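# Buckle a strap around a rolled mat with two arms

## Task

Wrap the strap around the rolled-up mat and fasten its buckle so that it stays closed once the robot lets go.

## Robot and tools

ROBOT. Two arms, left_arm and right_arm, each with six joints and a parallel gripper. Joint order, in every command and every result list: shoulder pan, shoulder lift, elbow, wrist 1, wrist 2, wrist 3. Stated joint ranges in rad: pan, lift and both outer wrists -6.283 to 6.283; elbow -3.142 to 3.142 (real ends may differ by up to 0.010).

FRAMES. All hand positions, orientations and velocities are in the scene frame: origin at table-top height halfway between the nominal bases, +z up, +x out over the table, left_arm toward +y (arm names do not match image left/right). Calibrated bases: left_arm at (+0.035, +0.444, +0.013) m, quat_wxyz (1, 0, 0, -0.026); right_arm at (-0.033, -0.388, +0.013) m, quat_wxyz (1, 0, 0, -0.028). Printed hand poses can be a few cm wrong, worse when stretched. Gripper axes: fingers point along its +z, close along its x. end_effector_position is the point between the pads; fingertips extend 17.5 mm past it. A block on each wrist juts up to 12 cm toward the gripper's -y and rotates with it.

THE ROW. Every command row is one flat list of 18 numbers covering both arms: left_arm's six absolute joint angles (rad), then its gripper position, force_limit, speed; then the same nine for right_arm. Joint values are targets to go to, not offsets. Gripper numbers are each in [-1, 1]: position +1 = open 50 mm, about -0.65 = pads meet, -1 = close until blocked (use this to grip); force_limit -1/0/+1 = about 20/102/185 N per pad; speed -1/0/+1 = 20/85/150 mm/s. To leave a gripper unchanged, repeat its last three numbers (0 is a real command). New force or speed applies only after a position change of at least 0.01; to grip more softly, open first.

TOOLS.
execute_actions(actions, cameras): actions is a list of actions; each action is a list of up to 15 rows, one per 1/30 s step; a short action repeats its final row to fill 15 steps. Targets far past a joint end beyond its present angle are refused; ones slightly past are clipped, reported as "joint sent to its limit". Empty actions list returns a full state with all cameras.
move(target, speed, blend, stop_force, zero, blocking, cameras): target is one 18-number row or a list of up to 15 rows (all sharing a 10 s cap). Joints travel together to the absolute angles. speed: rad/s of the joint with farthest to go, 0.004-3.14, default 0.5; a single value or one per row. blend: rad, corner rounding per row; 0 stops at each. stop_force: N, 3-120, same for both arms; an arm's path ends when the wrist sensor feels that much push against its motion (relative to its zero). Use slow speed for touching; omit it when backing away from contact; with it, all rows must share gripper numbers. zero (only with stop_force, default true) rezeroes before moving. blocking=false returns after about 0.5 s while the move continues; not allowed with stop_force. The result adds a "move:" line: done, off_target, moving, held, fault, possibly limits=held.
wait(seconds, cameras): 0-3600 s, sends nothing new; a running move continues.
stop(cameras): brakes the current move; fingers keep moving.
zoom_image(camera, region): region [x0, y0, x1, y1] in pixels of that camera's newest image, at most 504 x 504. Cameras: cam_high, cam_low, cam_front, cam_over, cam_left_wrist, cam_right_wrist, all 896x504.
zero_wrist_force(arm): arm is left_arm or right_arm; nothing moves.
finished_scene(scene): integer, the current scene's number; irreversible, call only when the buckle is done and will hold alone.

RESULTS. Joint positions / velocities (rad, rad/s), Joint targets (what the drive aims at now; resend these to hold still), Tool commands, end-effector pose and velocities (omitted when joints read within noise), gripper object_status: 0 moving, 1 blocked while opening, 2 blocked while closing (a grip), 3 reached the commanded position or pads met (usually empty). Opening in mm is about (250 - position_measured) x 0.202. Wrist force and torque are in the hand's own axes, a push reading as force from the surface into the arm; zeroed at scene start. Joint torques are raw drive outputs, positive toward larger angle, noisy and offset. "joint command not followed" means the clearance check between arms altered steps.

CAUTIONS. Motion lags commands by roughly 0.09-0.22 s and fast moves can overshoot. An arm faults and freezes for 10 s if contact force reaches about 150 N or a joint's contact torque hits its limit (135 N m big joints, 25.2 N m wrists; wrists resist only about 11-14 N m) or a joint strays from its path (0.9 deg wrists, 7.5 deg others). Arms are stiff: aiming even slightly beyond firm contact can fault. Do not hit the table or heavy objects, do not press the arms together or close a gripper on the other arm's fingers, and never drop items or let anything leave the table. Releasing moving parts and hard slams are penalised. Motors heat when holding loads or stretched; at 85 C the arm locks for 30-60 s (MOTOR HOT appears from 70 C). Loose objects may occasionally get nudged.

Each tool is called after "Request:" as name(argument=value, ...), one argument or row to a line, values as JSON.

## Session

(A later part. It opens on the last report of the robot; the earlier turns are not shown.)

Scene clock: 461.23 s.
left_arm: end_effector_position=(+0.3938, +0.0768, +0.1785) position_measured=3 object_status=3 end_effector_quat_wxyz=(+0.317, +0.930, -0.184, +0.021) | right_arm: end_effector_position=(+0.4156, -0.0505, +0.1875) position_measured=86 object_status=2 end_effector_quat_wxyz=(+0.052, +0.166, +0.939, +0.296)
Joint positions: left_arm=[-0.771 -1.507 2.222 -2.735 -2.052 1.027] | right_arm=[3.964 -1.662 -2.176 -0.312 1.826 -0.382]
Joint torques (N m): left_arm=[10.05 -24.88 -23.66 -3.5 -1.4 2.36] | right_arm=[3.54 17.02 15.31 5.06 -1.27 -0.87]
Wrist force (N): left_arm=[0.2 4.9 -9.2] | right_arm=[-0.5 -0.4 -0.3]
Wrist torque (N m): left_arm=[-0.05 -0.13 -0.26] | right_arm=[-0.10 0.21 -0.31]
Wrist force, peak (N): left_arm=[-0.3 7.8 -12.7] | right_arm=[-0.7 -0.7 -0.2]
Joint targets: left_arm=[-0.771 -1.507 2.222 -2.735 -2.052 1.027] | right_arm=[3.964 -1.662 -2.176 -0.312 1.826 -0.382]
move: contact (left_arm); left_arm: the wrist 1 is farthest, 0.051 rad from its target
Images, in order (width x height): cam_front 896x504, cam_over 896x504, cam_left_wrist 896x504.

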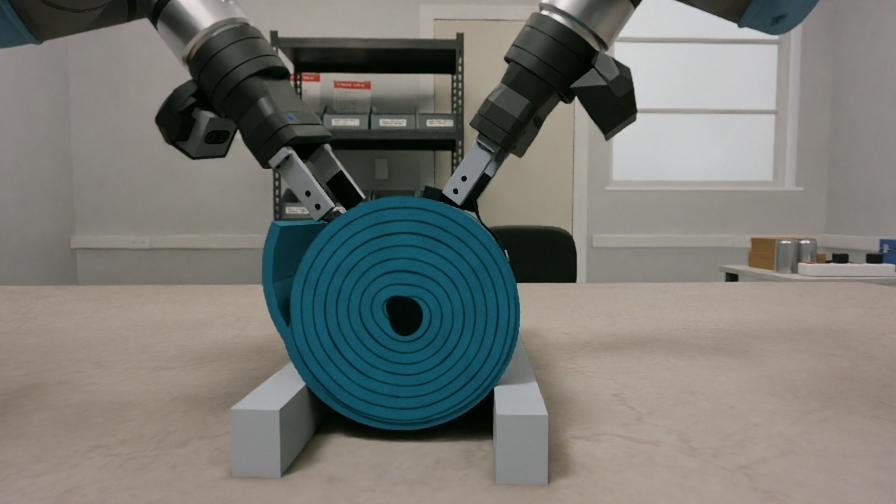

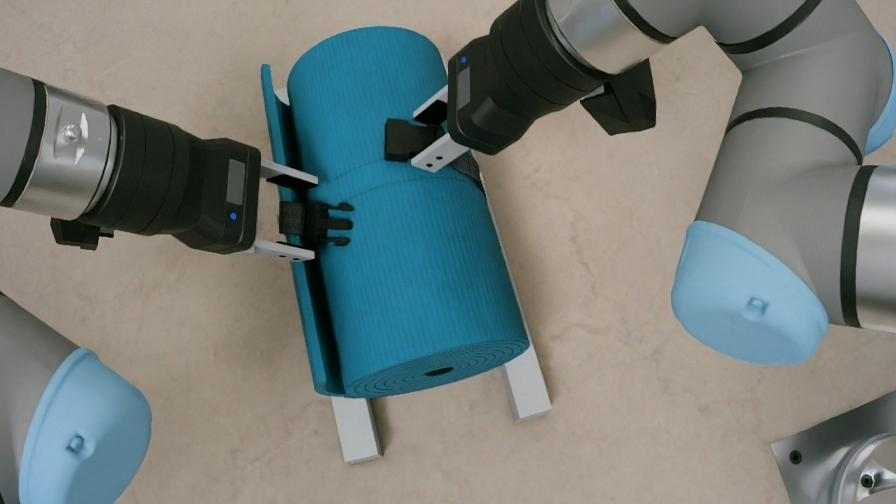

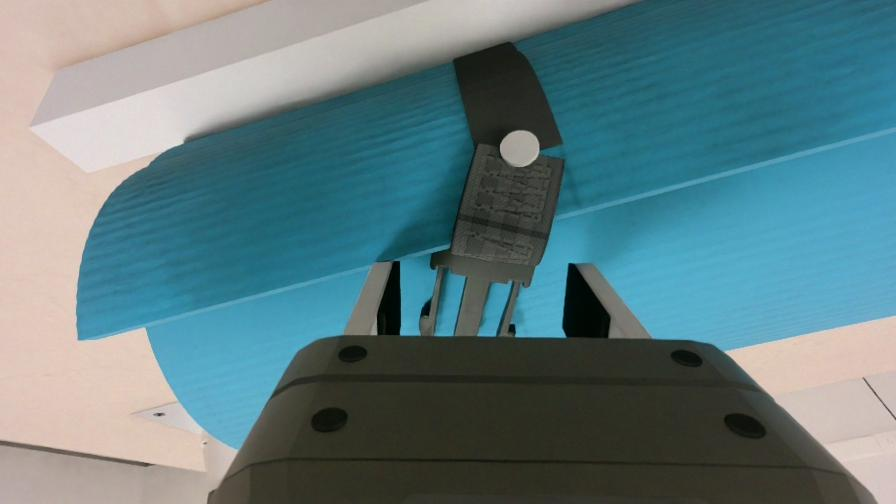

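Request:
move(
  target=[
    [-0.7771,-1.5202,2.2144,-2.7168,-2.0491,1.0209,1,-0.5,-0.5,3.9637,-1.6623,-2.1763,-0.3125,1.8261,-0.3817,-1,-0.5,-0.8],
    [-0.7771,-1.5202,2.2144,-2.7168,-2.0491,1.0209,0.72,-0.5,-0.5,3.9637,-1.6623,-2.1763,-0.3125,1.8261,-0.3817,-1,-0.5,-0.8],
  ],
  speed=0.1,
)

Request:
move(
  target=[-0.7942,-1.4853,2.2204,-2.7658,-2.0416,1.0033,0.72,-0.5,-0.5,3.9637,-1.6623,-2.1763,-0.3125,1.8261,-0.3817,-1,-0.5,-0.8],
  speed=0.05,
  stop_force=9,
  cameras=["cam_left_wrist","cam_front","cam_over"],
)

Request:
zoom_image(
  camera="cam_left_wrist",
  region=[340, 150, 640, 350],
)

Scene clock: 476.80 s.
left_arm: end_effector_position=(+0.3922, +0.0748, +0.1853) position_measured=45 object_status=3 end_effector_quat_wxyz=(+0.317, +0.930, -0.184, +0.021) | right_arm: end_effector_position=(+0.4156, -0.0505, +0.1875) position_measured=86 object_status=2 end_effector_quat_wxyz=(+0.052, +0.166, +0.939, +0.296)
Joint positions: left_arm=[-0.777 -1.52 2.214 -2.717 -2.049 1.021] | right_arm=[3.964 -1.662 -2.176 -0.312 1.826 -0.382]
Joint torques (N m): left_arm=[9.21 -15.94 -14.01 -6.06 -2.59 2.43] | right_arm=[3.54 16.26 16.14 4.98 -1.47 -1.01]
Wrist force (N): left_arm=[-0.9 -1.2 0.4] | right_arm=[-0.6 -0.4 -0.3]
Wrist torque (N m): left_arm=[-0.13 0.19 -0.06] | right_arm=[-0.10 0.23 -0.31]
Wrist force, peak (N): left_arm=[0.2 5.1 -9.4] | right_arm=[-0.7 -0.6 -0.3]
Joint targets: left_arm=[-0.777 -1.520 2.214 -2.717 -2.049 1.021] | right_arm=[3.964 -1.662 -2.176 -0.312 1.826 -0.382]
move: done

Scene clock: 478.90 s.
left_arm: end_effector_position=(+0.3911, +0.0655, +0.1729) position_measured=45 object_status=3 end_effector_quat_wxyz=(+0.317, +0.930, -0.184, +0.021) | right_arm: end_effector_position=(+0.4156, -0.0505, +0.1875) position_measured=86 object_status=2 end_effector_quat_wxyz=(+0.052, +0.166, +0.939, +0.296)
Joint positions: left_arm=[-0.794 -1.485 2.22 -2.766 -2.042 1.003] | right_arm=[3.964 -1.662 -2.176 -0.312 1.826 -0.382]
Joint torques (N m): left_arm=[9.55 -34.1 -25.22 -1.06 -2.49 2.37] | right_arm=[2.9 16.65 15.81 4.99 -1.34 -1.03]
Wrist force (N): left_arm=[-1.0 -1.3 0.4] | right_arm=[-0.6 -0.5 -0.2]
Wrist torque (N m): left_arm=[-0.15 0.20 -0.05] | right_arm=[-0.12 0.24 -0.31]
Wrist force, peak (N): left_arm=[-1.0 -1.4 0.2] | right_arm=[-0.7 -0.7 -0.4]
Joint targets: left_arm=[-0.794 -1.485 2.220 -2.766 -2.042 1.003] | right_arm=[3.964 -1.662 -2.176 -0.312 1.826 -0.382]
move: done
Images, in order (width x height): cam_front 896x504, cam_over 896x504, cam_left_wrist 896x504.

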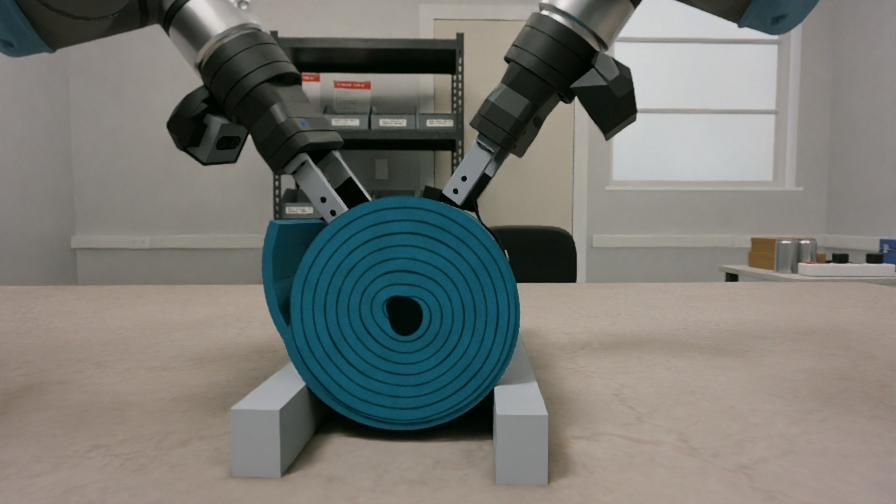

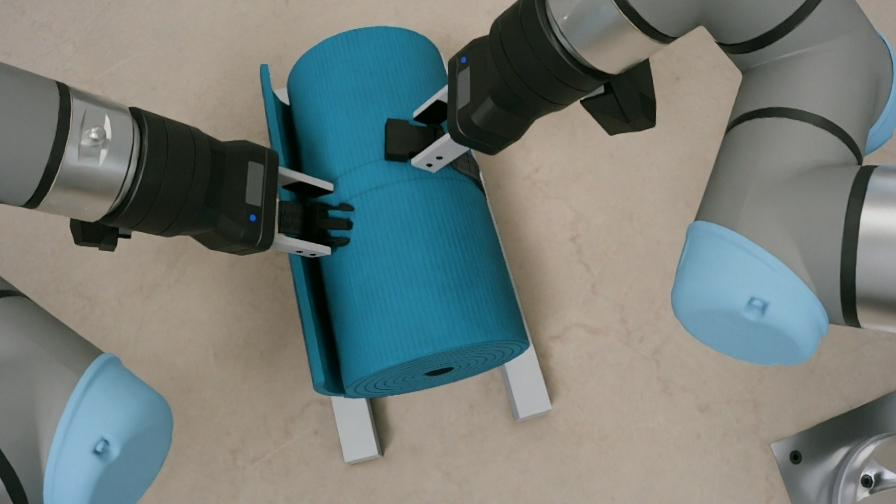

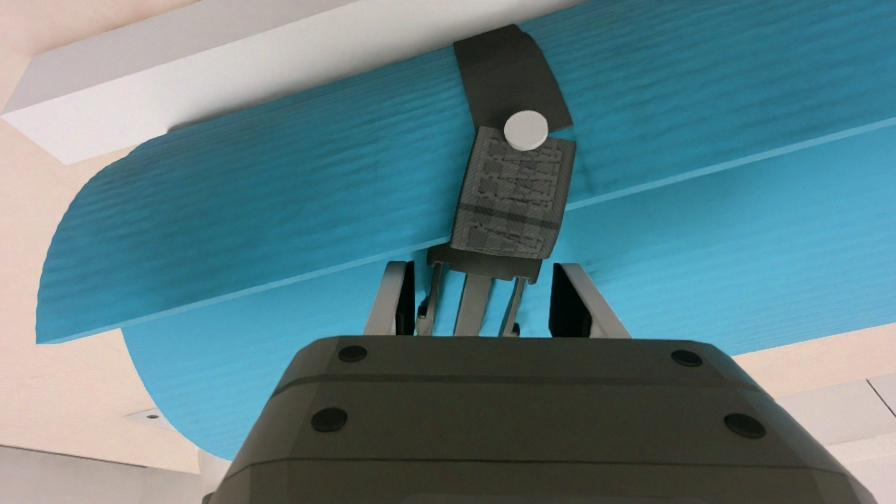

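Scaled by 1.680.

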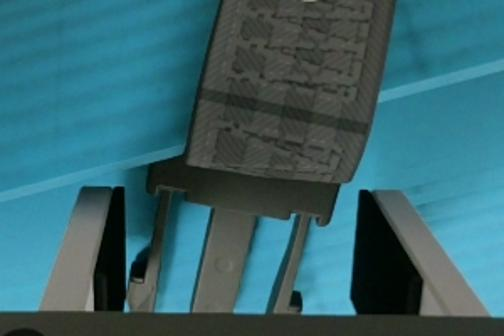

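Request:
move(
  target=[-0.7993,-1.4651,2.2245,-2.7924,-2.0394,0.9983,0.72,-0.5,-0.5,3.9637,-1.6623,-2.1763,-0.3125,1.8261,-0.3817,-1,-0.5,-0.8],
  speed=0.04,
  stop_force=12,
  cameras=["cam_left_wrist","cam_front"],
)

Request:
zoom_image(
  camera="cam_left_wrist",
  region=[340, 150, 640, 350],
)

Scene clock: 491.03 s.
left_arm: end_effector_position=(+0.3913, +0.0621, +0.1653) position_measured=45 object_status=3 end_effector_quat_wxyz=(+0.317, +0.930, -0.184, +0.021) | right_arm: end_effector_position=(+0.4156, -0.0505, +0.1875) position_measured=86 object_status=2 end_effector_quat_wxyz=(+0.052, +0.166, +0.939, +0.296)
Joint positions: left_arm=[-0.799 -1.465 2.225 -2.792 -2.039 0.998] | right_arm=[3.964 -1.662 -2.176 -0.312 1.826 -0.382]
Joint torques (N m): left_arm=[6.65 -35.42 -25.2 -1.25 -1.76 2.29] | right_arm=[3.06 16.64 15.74 4.96 -1.24 -1.11]
Wrist force (N): left_arm=[-0.8 -1.2 0.4] | right_arm=[-0.5 -0.7 -0.2]
Wrist torque (N m): left_arm=[-0.13 0.17 -0.05] | right_arm=[-0.13 0.22 -0.31]
Wrist force, peak (N): left_arm=[-1.1 -1.4 0.1] | right_arm=[-0.7 -0.7 -0.2]
Joint targets: left_arm=[-0.799 -1.465 2.224 -2.792 -2.039 0.998] | right_arm=[3.964 -1.662 -2.176 -0.312 1.826 -0.382]
move: done
Images, in order (width x height): cam_front 896x504, cam_left_wrist 896x504.

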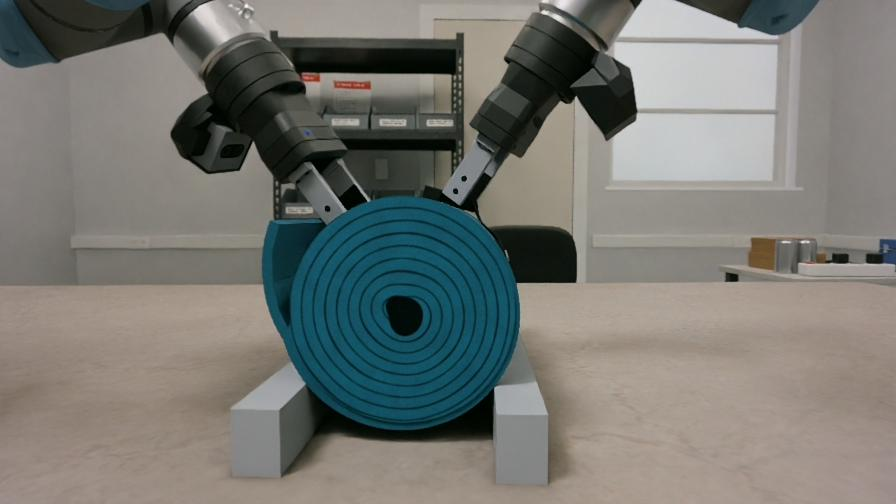

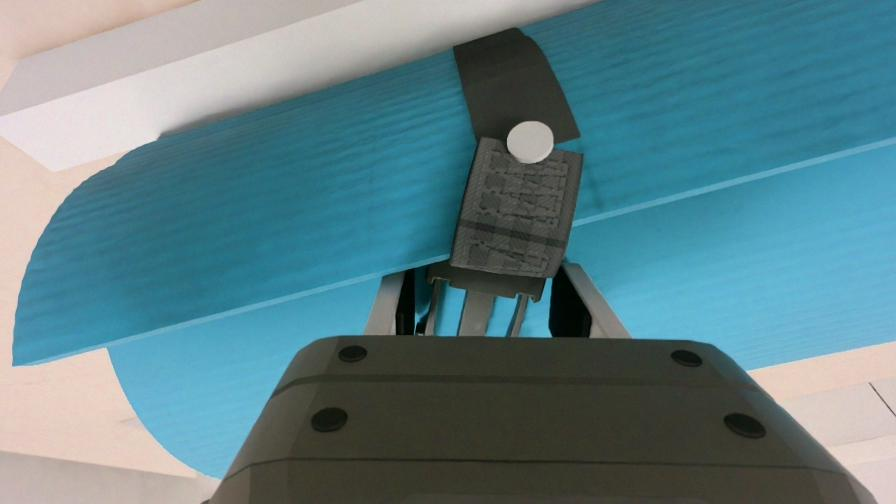

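Scaled by 1.680.

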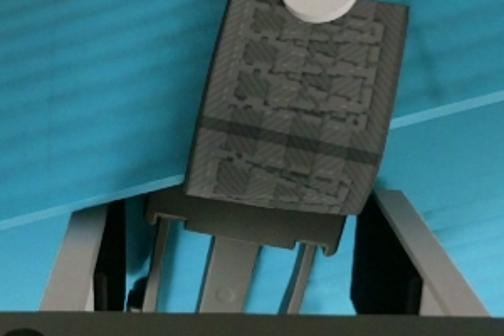

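Request:
move(
  target=[-0.7993,-1.4651,2.2245,-2.7924,-2.0394,0.9983,-1,-0.5,-1,3.9637,-1.6623,-2.1763,-0.3125,1.8261,-0.3817,-1,-0.5,-0.8],
  cameras=["cam_left_wrist","cam_over","cam_front"],
)

Request:
zoom_image(
  camera="cam_left_wrist",
  region=[340, 150, 640, 350],
)

Request:
zoom_image(
  camera="cam_over",
  region=[240, 90, 500, 290],
)

Scene clock: 496.67 s.
left_arm: end_effector_position=(+0.3913, +0.0621, +0.1653) position_measured=86 object_status=2 end_effector_quat_wxyz=(+0.317, +0.930, -0.184, +0.021) | right_arm: end_effector_position=(+0.4156, -0.0505, +0.1875) position_measured=86 object_status=2 end_effector_quat_wxyz=(+0.052, +0.166, +0.939, +0.296)
Joint positions: left_arm=[-0.799 -1.465 2.224 -2.792 -2.039 0.998] | right_arm=[3.964 -1.662 -2.176 -0.312 1.826 -0.382]
Joint torques (N m): left_arm=[7.73 -36 -24.84 -1.28 -2.4 2.33] | right_arm=[3.27 16.75 15.97 5.03 -1.23 -1.16]
Wrist force (N): left_arm=[-0.9 -1.4 0.2] | right_arm=[-0.5 -0.5 -0.1]
Wrist torque (N m): left_arm=[-0.16 0.19 -0.05] | right_arm=[-0.12 0.22 -0.31]
Wrist force, peak (N): left_arm=[-1.0 -1.4 0.1] | right_arm=[-0.6 -0.8 -0.3]
Joint targets: left_arm=[-0.799 -1.465 2.224 -2.792 -2.039 0.998] | right_arm=[3.964 -1.662 -2.176 -0.312 1.826 -0.382]
move: done
Images, in order (width x height): cam_front 896x504, cam_over 896x504, cam_left_wrist 896x504.

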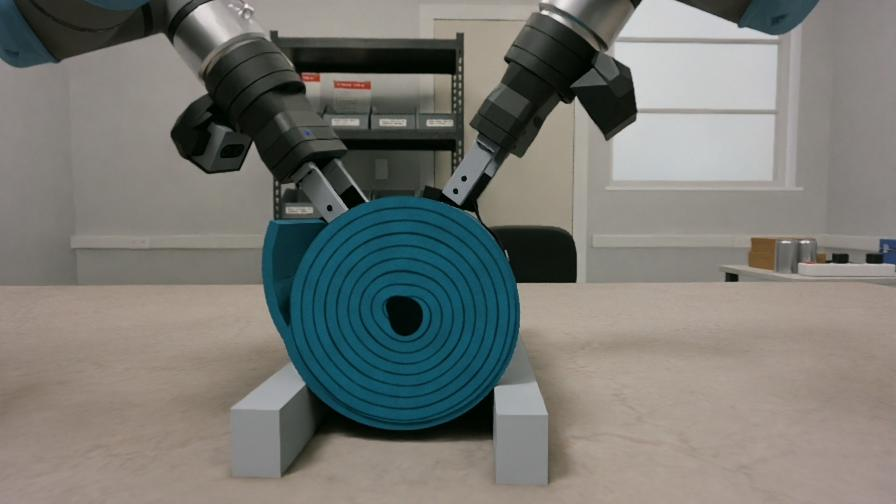

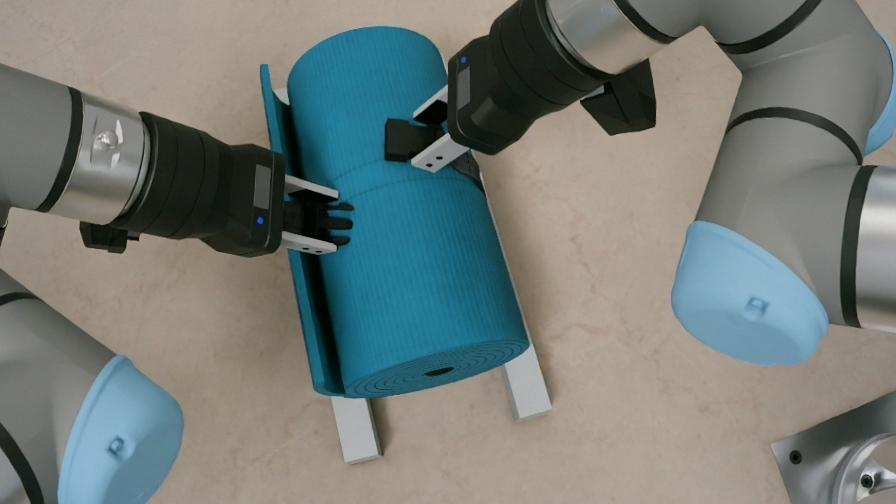

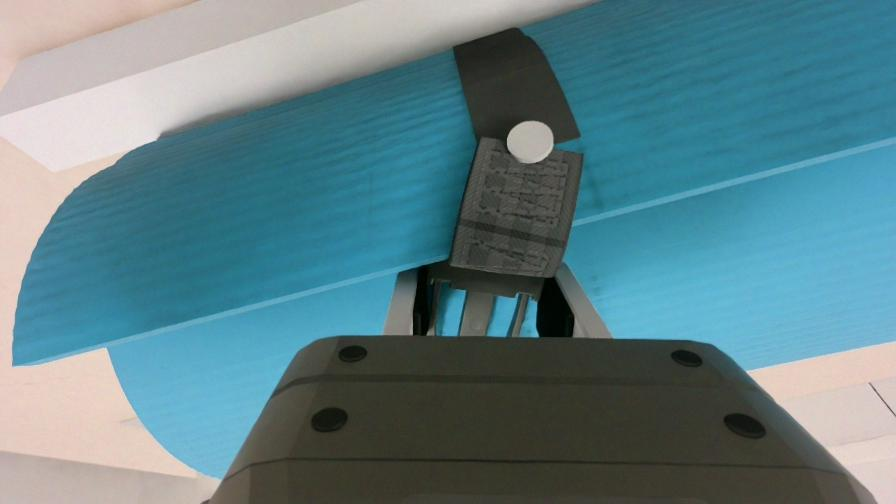

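Scaled by 1.680.

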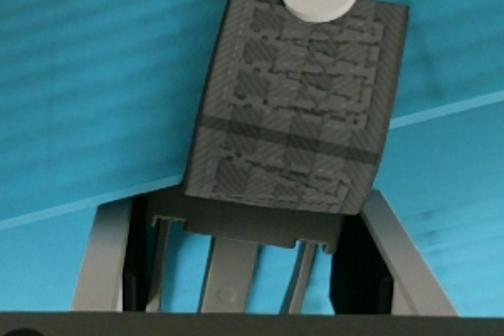

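Scaled by 1.938.

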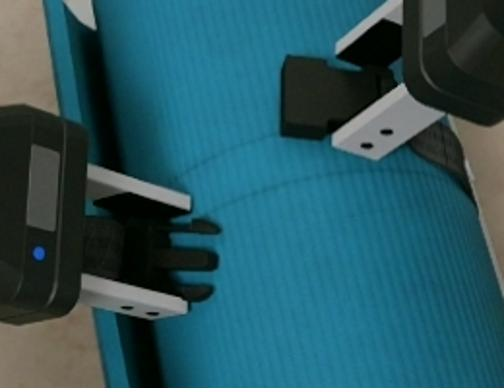

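Request:
move(
  target=[-0.9611,-1.5111,1.9005,-2.1416,-1.6761,0.5199,-1,-0.5,-1,4.01,-1.6097,-1.9761,-0.8402,1.7735,-0.5996,-1,-0.5,-0.8],
  speed=0.12,
  stop_force=30,
  cameras=["all"],
)

Request:
zoom_image(
  camera="cam_over",
  region=[280, 60, 500, 260],
)

Request:
zoom_image(
  camera="cam_front",
  region=[300, 100, 520, 260],
)

Scene clock: 550.37 s.
left_arm: end_effector_position=(+0.4072, +0.0478, +0.2151) position_measured=86 object_status=2 end_effector_quat_wxyz=(+0.105, +0.994, +0.014, +0.001) | right_arm: end_effector_position=(+0.3958, -0.0532, +0.2161) position_measured=86 object_status=2 end_effector_quat_wxyz=(+0.011, +0.064, +0.983, +0.173)
Joint positions: left_arm=[-0.961 -1.511 1.901 -2.142 -1.676 0.52] | right_arm=[4.01 -1.61 -1.976 -0.84 1.773 -0.6]
Joint torques (N m): left_arm=[8.71 -28.79 -20.31 -6.53 -2.03 2.36] | right_arm=[-5.85 18.54 17.23 5.53 3.44 0.99]
Wrist force (N): left_arm=[-0.3 -2.5 5.6] | right_arm=[-1.3 -4.3 5.3]
Wrist torque (N m): left_arm=[-0.12 0.12 -0.01] | right_arm=[-0.26 0.05 -0.20]
Wrist force, peak (N): left_arm=[-6.9 -6.8 -16.8] | right_arm=[-1.4 -4.4 5.6]
Joint targets: left_arm=[-0.961 -1.511 1.901 -2.142 -1.676 0.520] | right_arm=[4.010 -1.610 -1.976 -0.840 1.774 -0.600]
move: done

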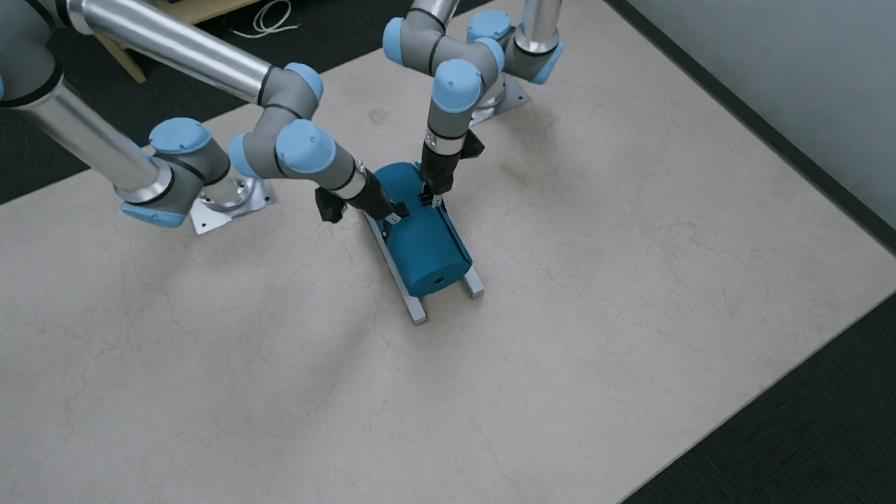

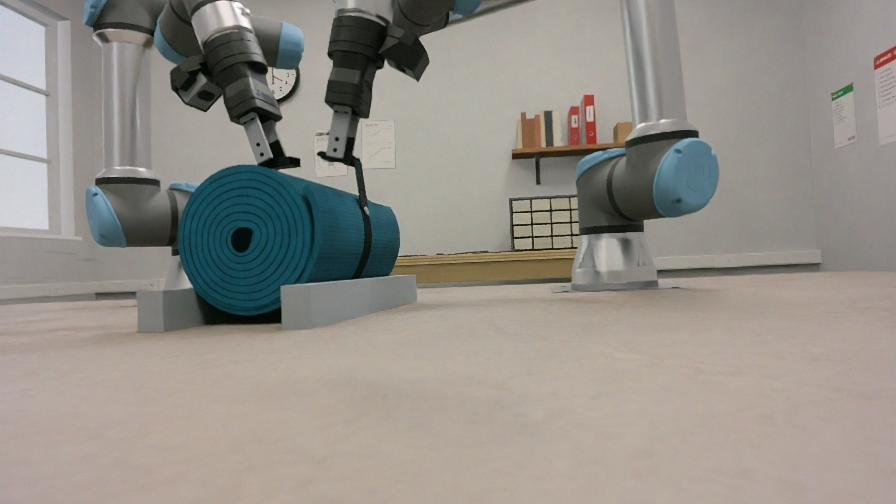

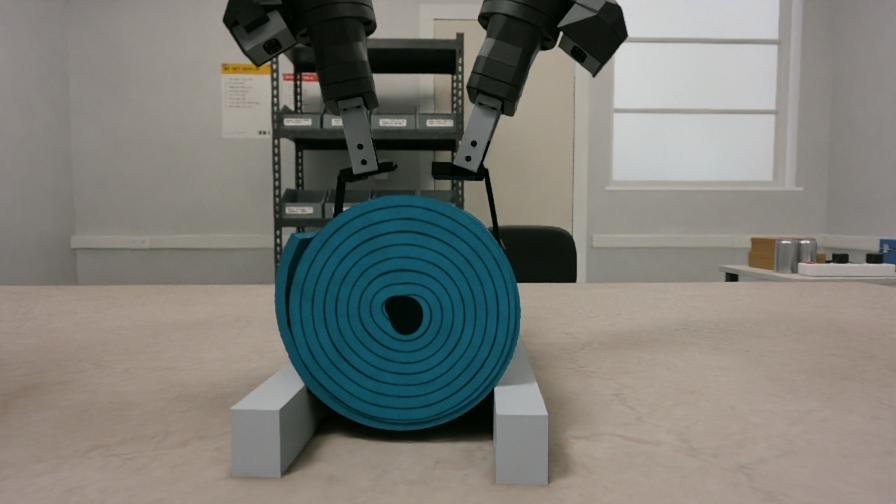

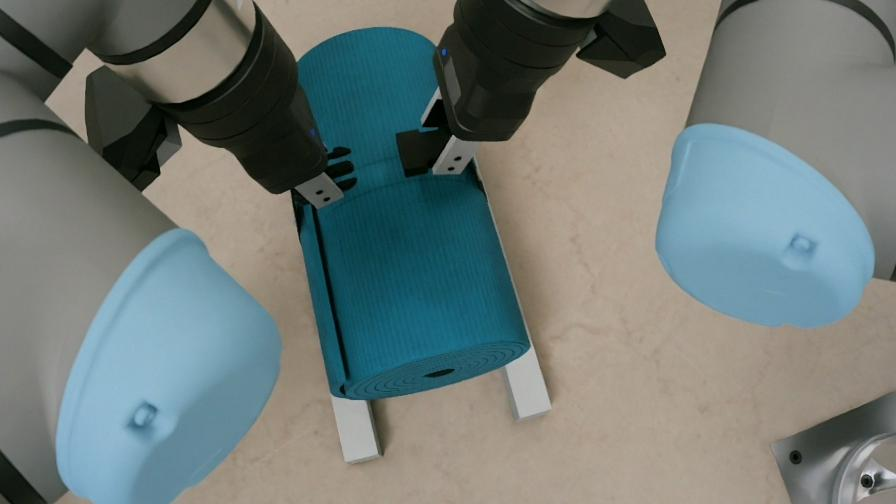

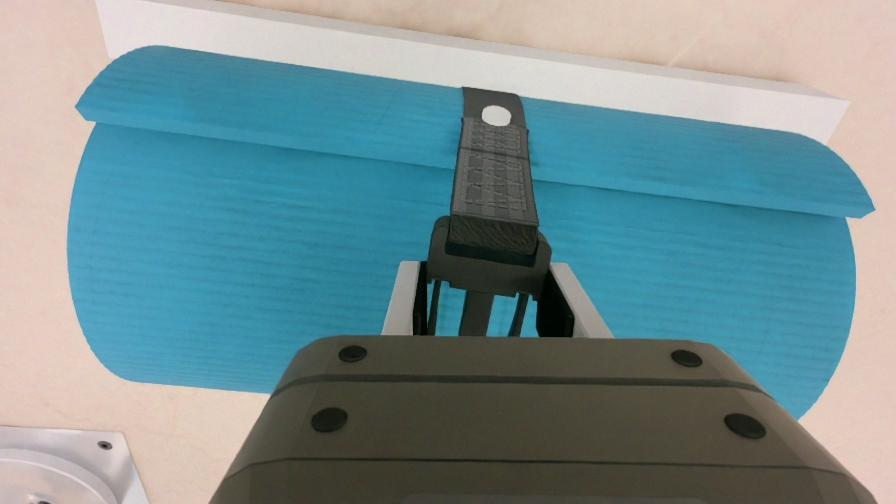

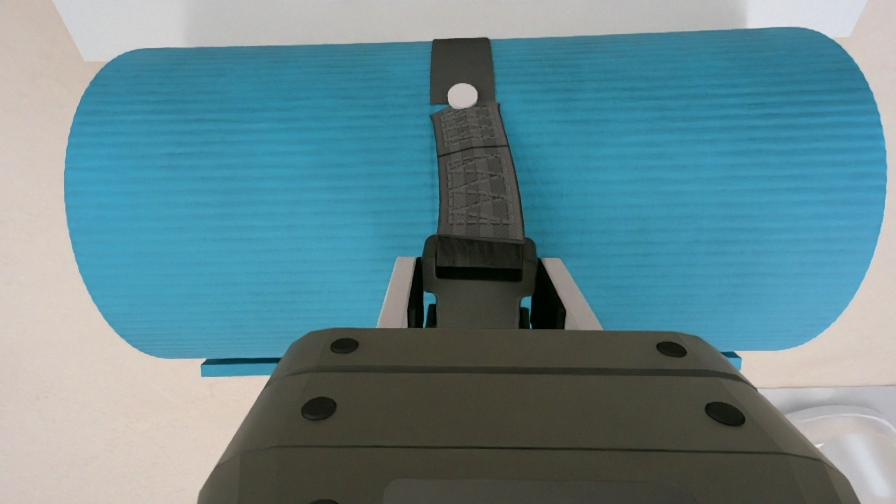

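Scaled by 2.291.

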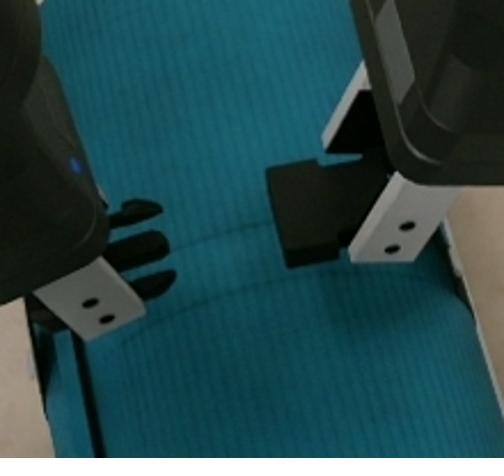

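Scaled by 2.291.

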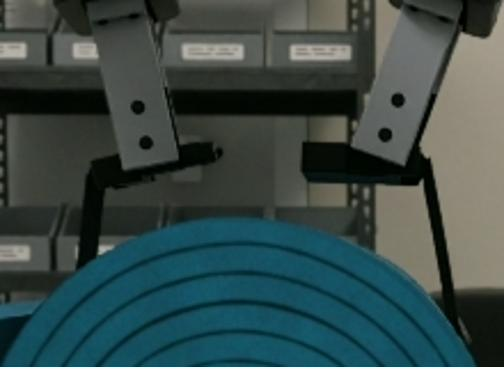

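Request:
move(
  target=[-1.0018,-1.4597,1.7923,-1.9496,-1.5954,0.4883,-1,-0.5,-1,4.0323,-1.6225,-1.9315,-0.9271,1.7288,-0.5888,-1,-0.5,-0.8],
  speed=0.1,
  cameras=["cam_front","cam_over","cam_left_wrist","cam_right_wrist"],
)

Request:
zoom_image(
  camera="cam_over",
  region=[280, 60, 500, 260],
)

Request:
zoom_image(
  camera="cam_front",
  region=[320, 120, 500, 220],
)

Scene clock: 600.97 s.
left_arm: end_effector_position=(+0.4073, +0.0461, +0.2154) position_measured=86 object_status=2 end_effector_quat_wxyz=(+0.026, +1.000, +0.014, +0.000) end_effector_velocity=(-0.001, -0.001, +0.000) end_effector_angular_velocity=(-0.005, +0.001, +0.000) | right_arm: end_effector_position=(+0.3960, -0.0521, +0.2163) position_measured=86 object_status=2 end_effector_quat_wxyz=(+0.009, +0.064, +0.988, +0.139)
Joint positions: left_arm=[-1.002 -1.46 1.792 -1.949 -1.595 0.488] | right_arm=[4.032 -1.623 -1.931 -0.927 1.729 -0.589]
Joint velocities: left_arm=[0 -0.001 0.003 -0.006 -0.004 0] | right_arm=[within noise]
Joint torques (N m): left_arm=[6.18 -40.2 -20.94 -6.45 -1.7 -0.34] | right_arm=[-2.25 24.74 22.48 6.4 1.39 0.83]
Motor temperatures (°C): left_arm=[28 34 32 34 37 34] | right_arm=[39 36 26 30 46 40]
Wrist force (N): left_arm=[-0.4 -0.7 6.6] | right_arm=[-0.8 -4.3 6.3]
Wrist torque (N m): left_arm=[-0.04 0.05 0.06] | right_arm=[-0.27 0.04 -0.22]
Wrist force, peak (N): left_arm=[-0.6 -0.8 7.0] | right_arm=[-0.7 -4.5 6.7]
Joint targets: left_arm=[-1.002 -1.460 1.792 -1.950 -1.595 0.488] | right_arm=[4.032 -1.623 -1.932 -0.927 1.729 -0.589]
move: done

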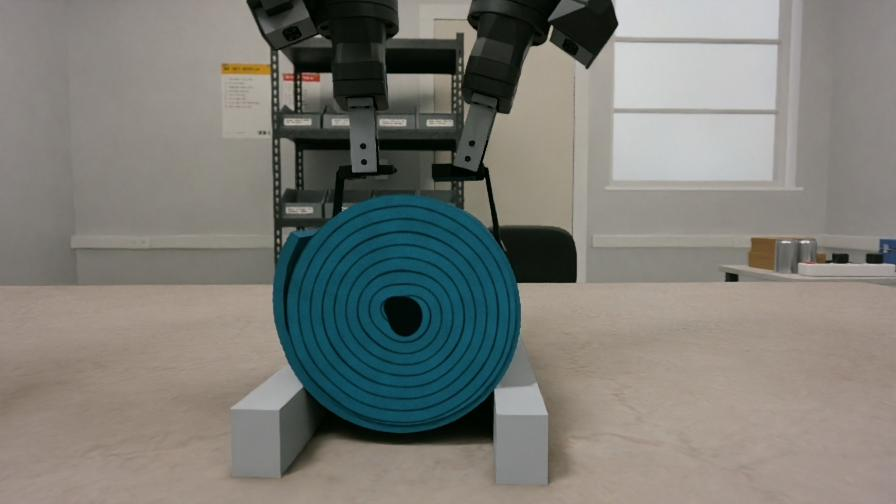

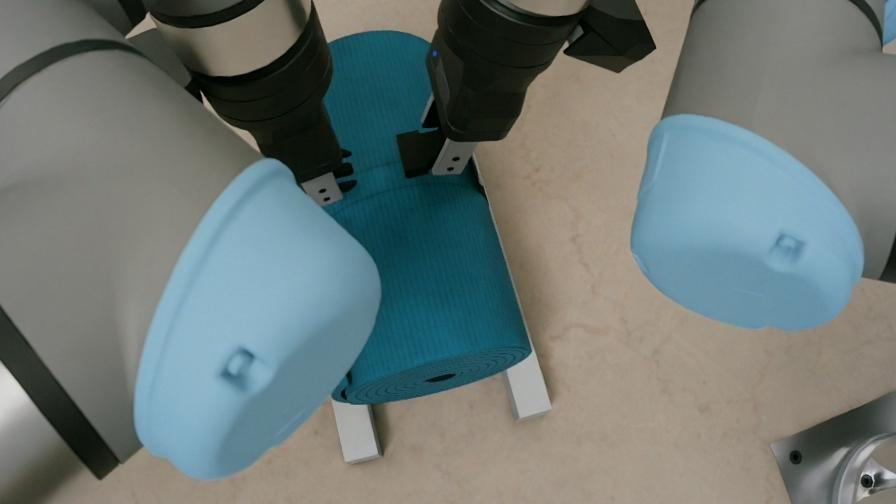

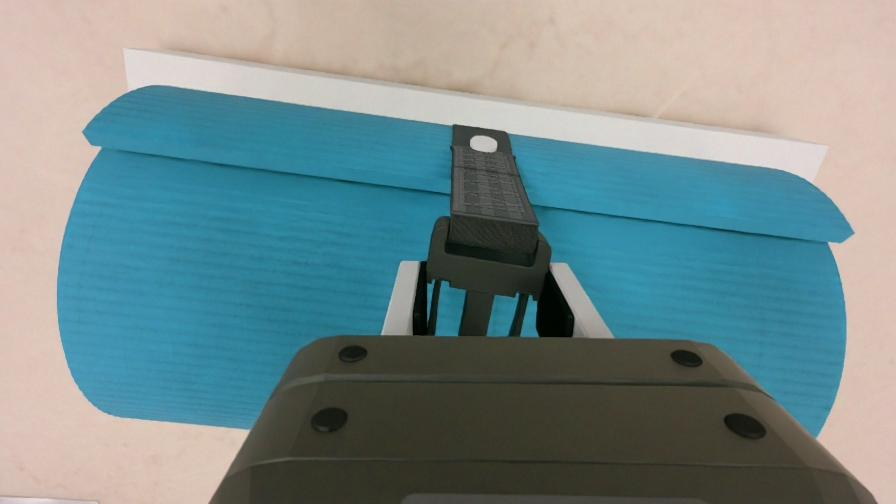

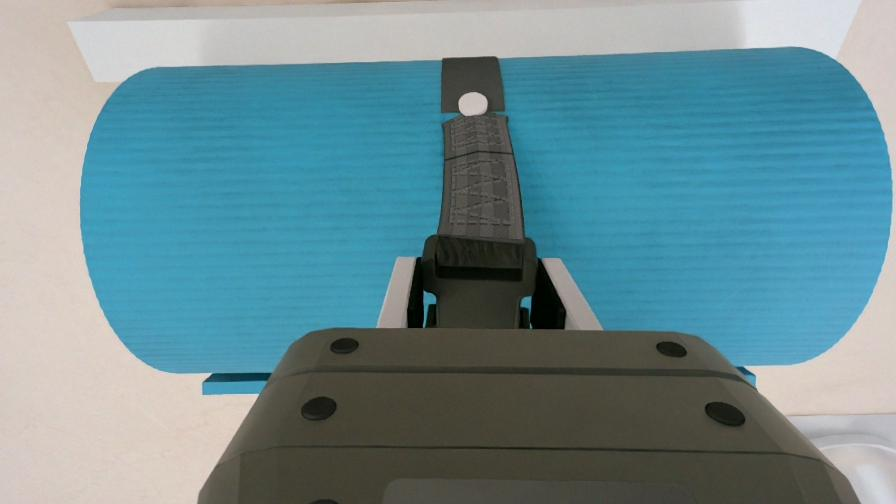

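Scaled by 2.291.

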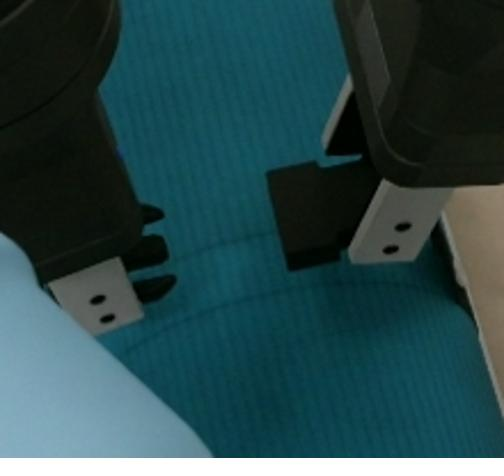

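Scaled by 2.800.

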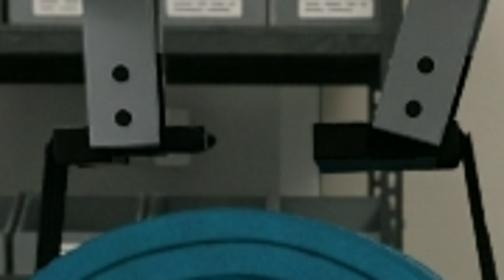

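Request:
move(
  target=[-1.0297,-1.422,1.7498,-1.9455,-1.594,0.4605,-1,-0.5,-1,4.0384,-1.6304,-1.9236,-0.926,1.7272,-0.5822,-1,-0.5,-0.8],
  speed=0.05,
  stop_force=15,
  cameras=["cam_front","cam_over","cam_left_wrist","cam_right_wrist"],
)

Request:
zoom_image(
  camera="cam_over",
  region=[300, 100, 460, 240],
)

Request:
zoom_image(
  camera="cam_front",
  region=[340, 130, 500, 210],
)

Scene clock: 631.07 s.
left_arm: end_effector_position=(+0.4042, +0.0214, +0.2152) position_measured=86 object_status=2 end_effector_quat_wxyz=(+0.026, +1.000, +0.014, +0.000) | right_arm: end_effector_position=(+0.3966, -0.0471, +0.2161) position_measured=86 object_status=2 end_effector_quat_wxyz=(+0.009, +0.064, +0.988, +0.139)
Joint positions: left_arm=[-1.03 -1.422 1.75 -1.945 -1.594 0.461] | right_arm=[4.038 -1.63 -1.924 -0.926 1.727 -0.582]
Joint torques (N m): left_arm=[8.92 -46.4 -21.42 -5.14 0.15 2.42] | right_arm=[-5.64 39.62 20.81 5.79 -0.42 -0.78]
Wrist force (N): left_arm=[-0.6 -2.9 7.1] | right_arm=[-0.6 -5.5 6.5]
Wrist torque (N m): left_arm=[-0.04 0.08 0.04] | right_arm=[-0.28 0.05 -0.21]
Wrist force, peak (N): left_arm=[-0.8 -2.9 7.2] | right_arm=[-0.6 -5.5 6.8]
Joint targets: left_arm=[-1.030 -1.422 1.750 -1.946 -1.594 0.461] | right_arm=[4.038 -1.630 -1.924 -0.926 1.727 -0.582]
move: done

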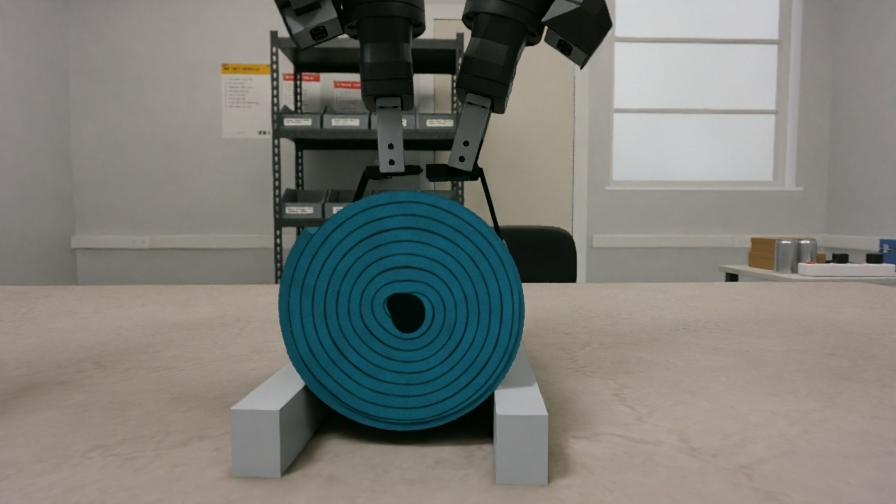

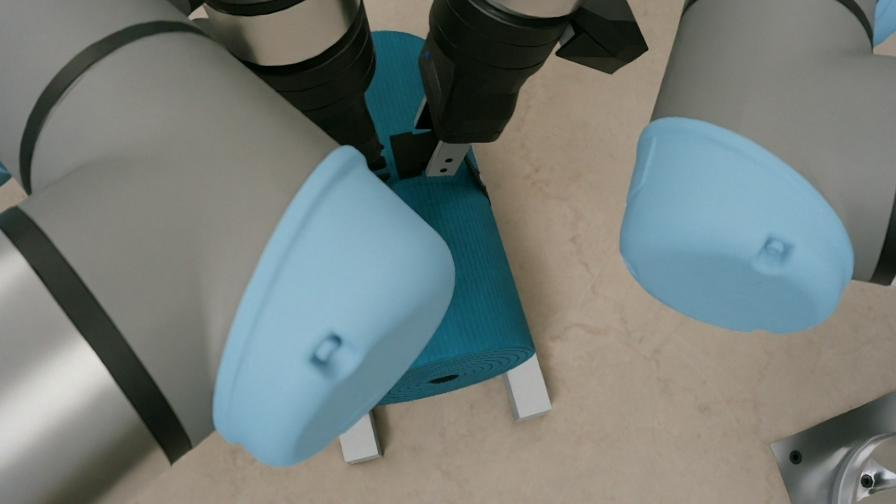

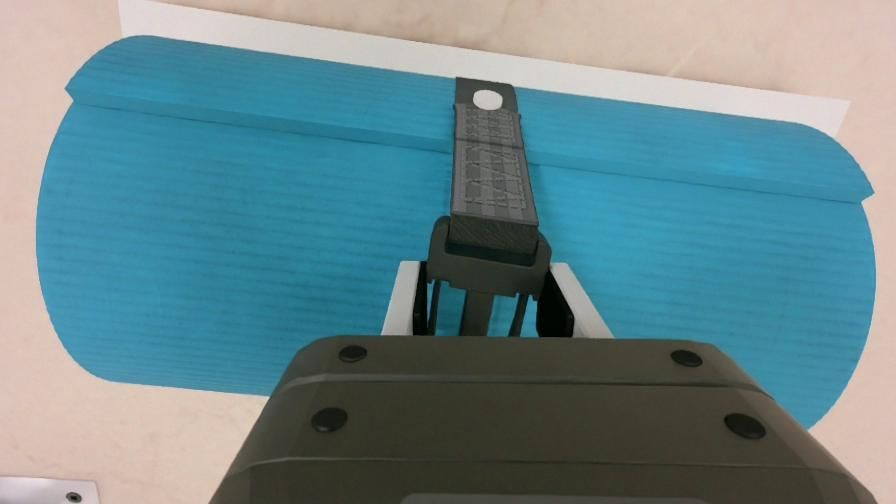

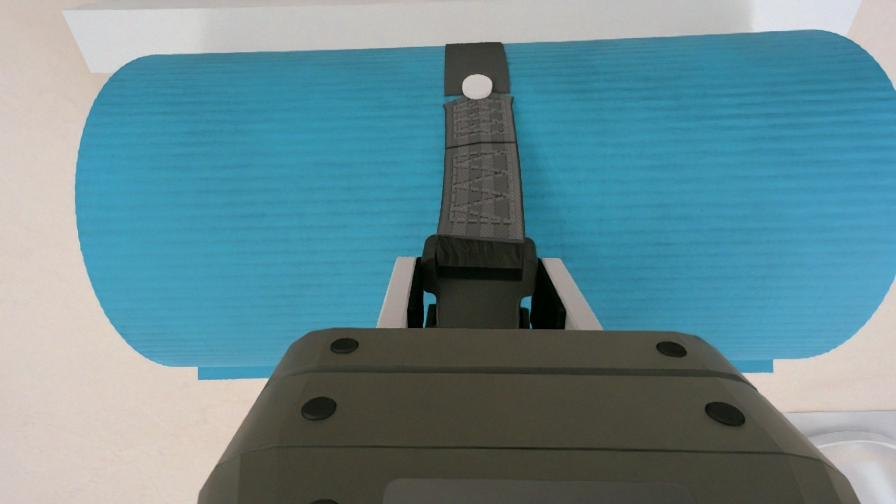

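Scaled by 3.150.

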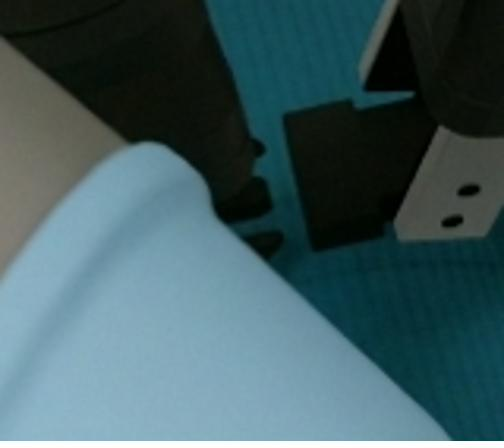

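Scaled by 3.150.

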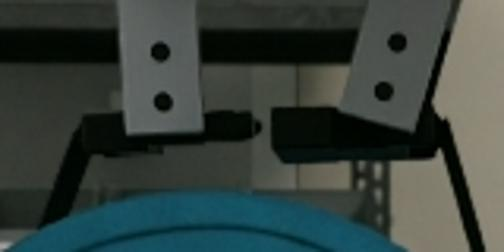

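Request:
zoom_image(
  camera="cam_over",
  region=[360, 120, 450, 190],
)

Request:
zoom_image(
  camera="cam_front",
  region=[375, 150, 465, 195],
)

Scaled by 5.600.

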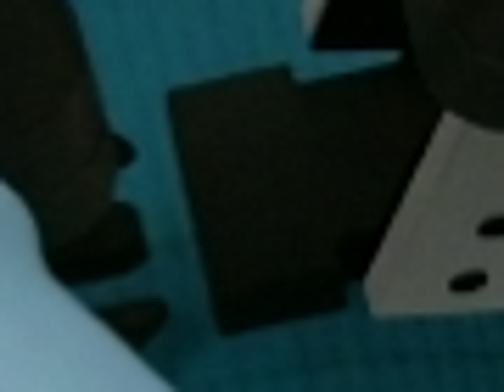

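Scaled by 5.600.

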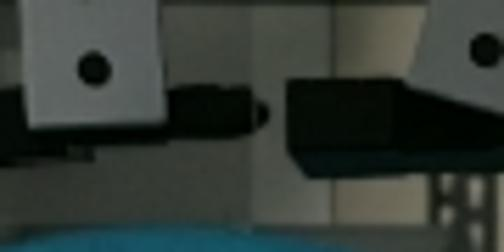

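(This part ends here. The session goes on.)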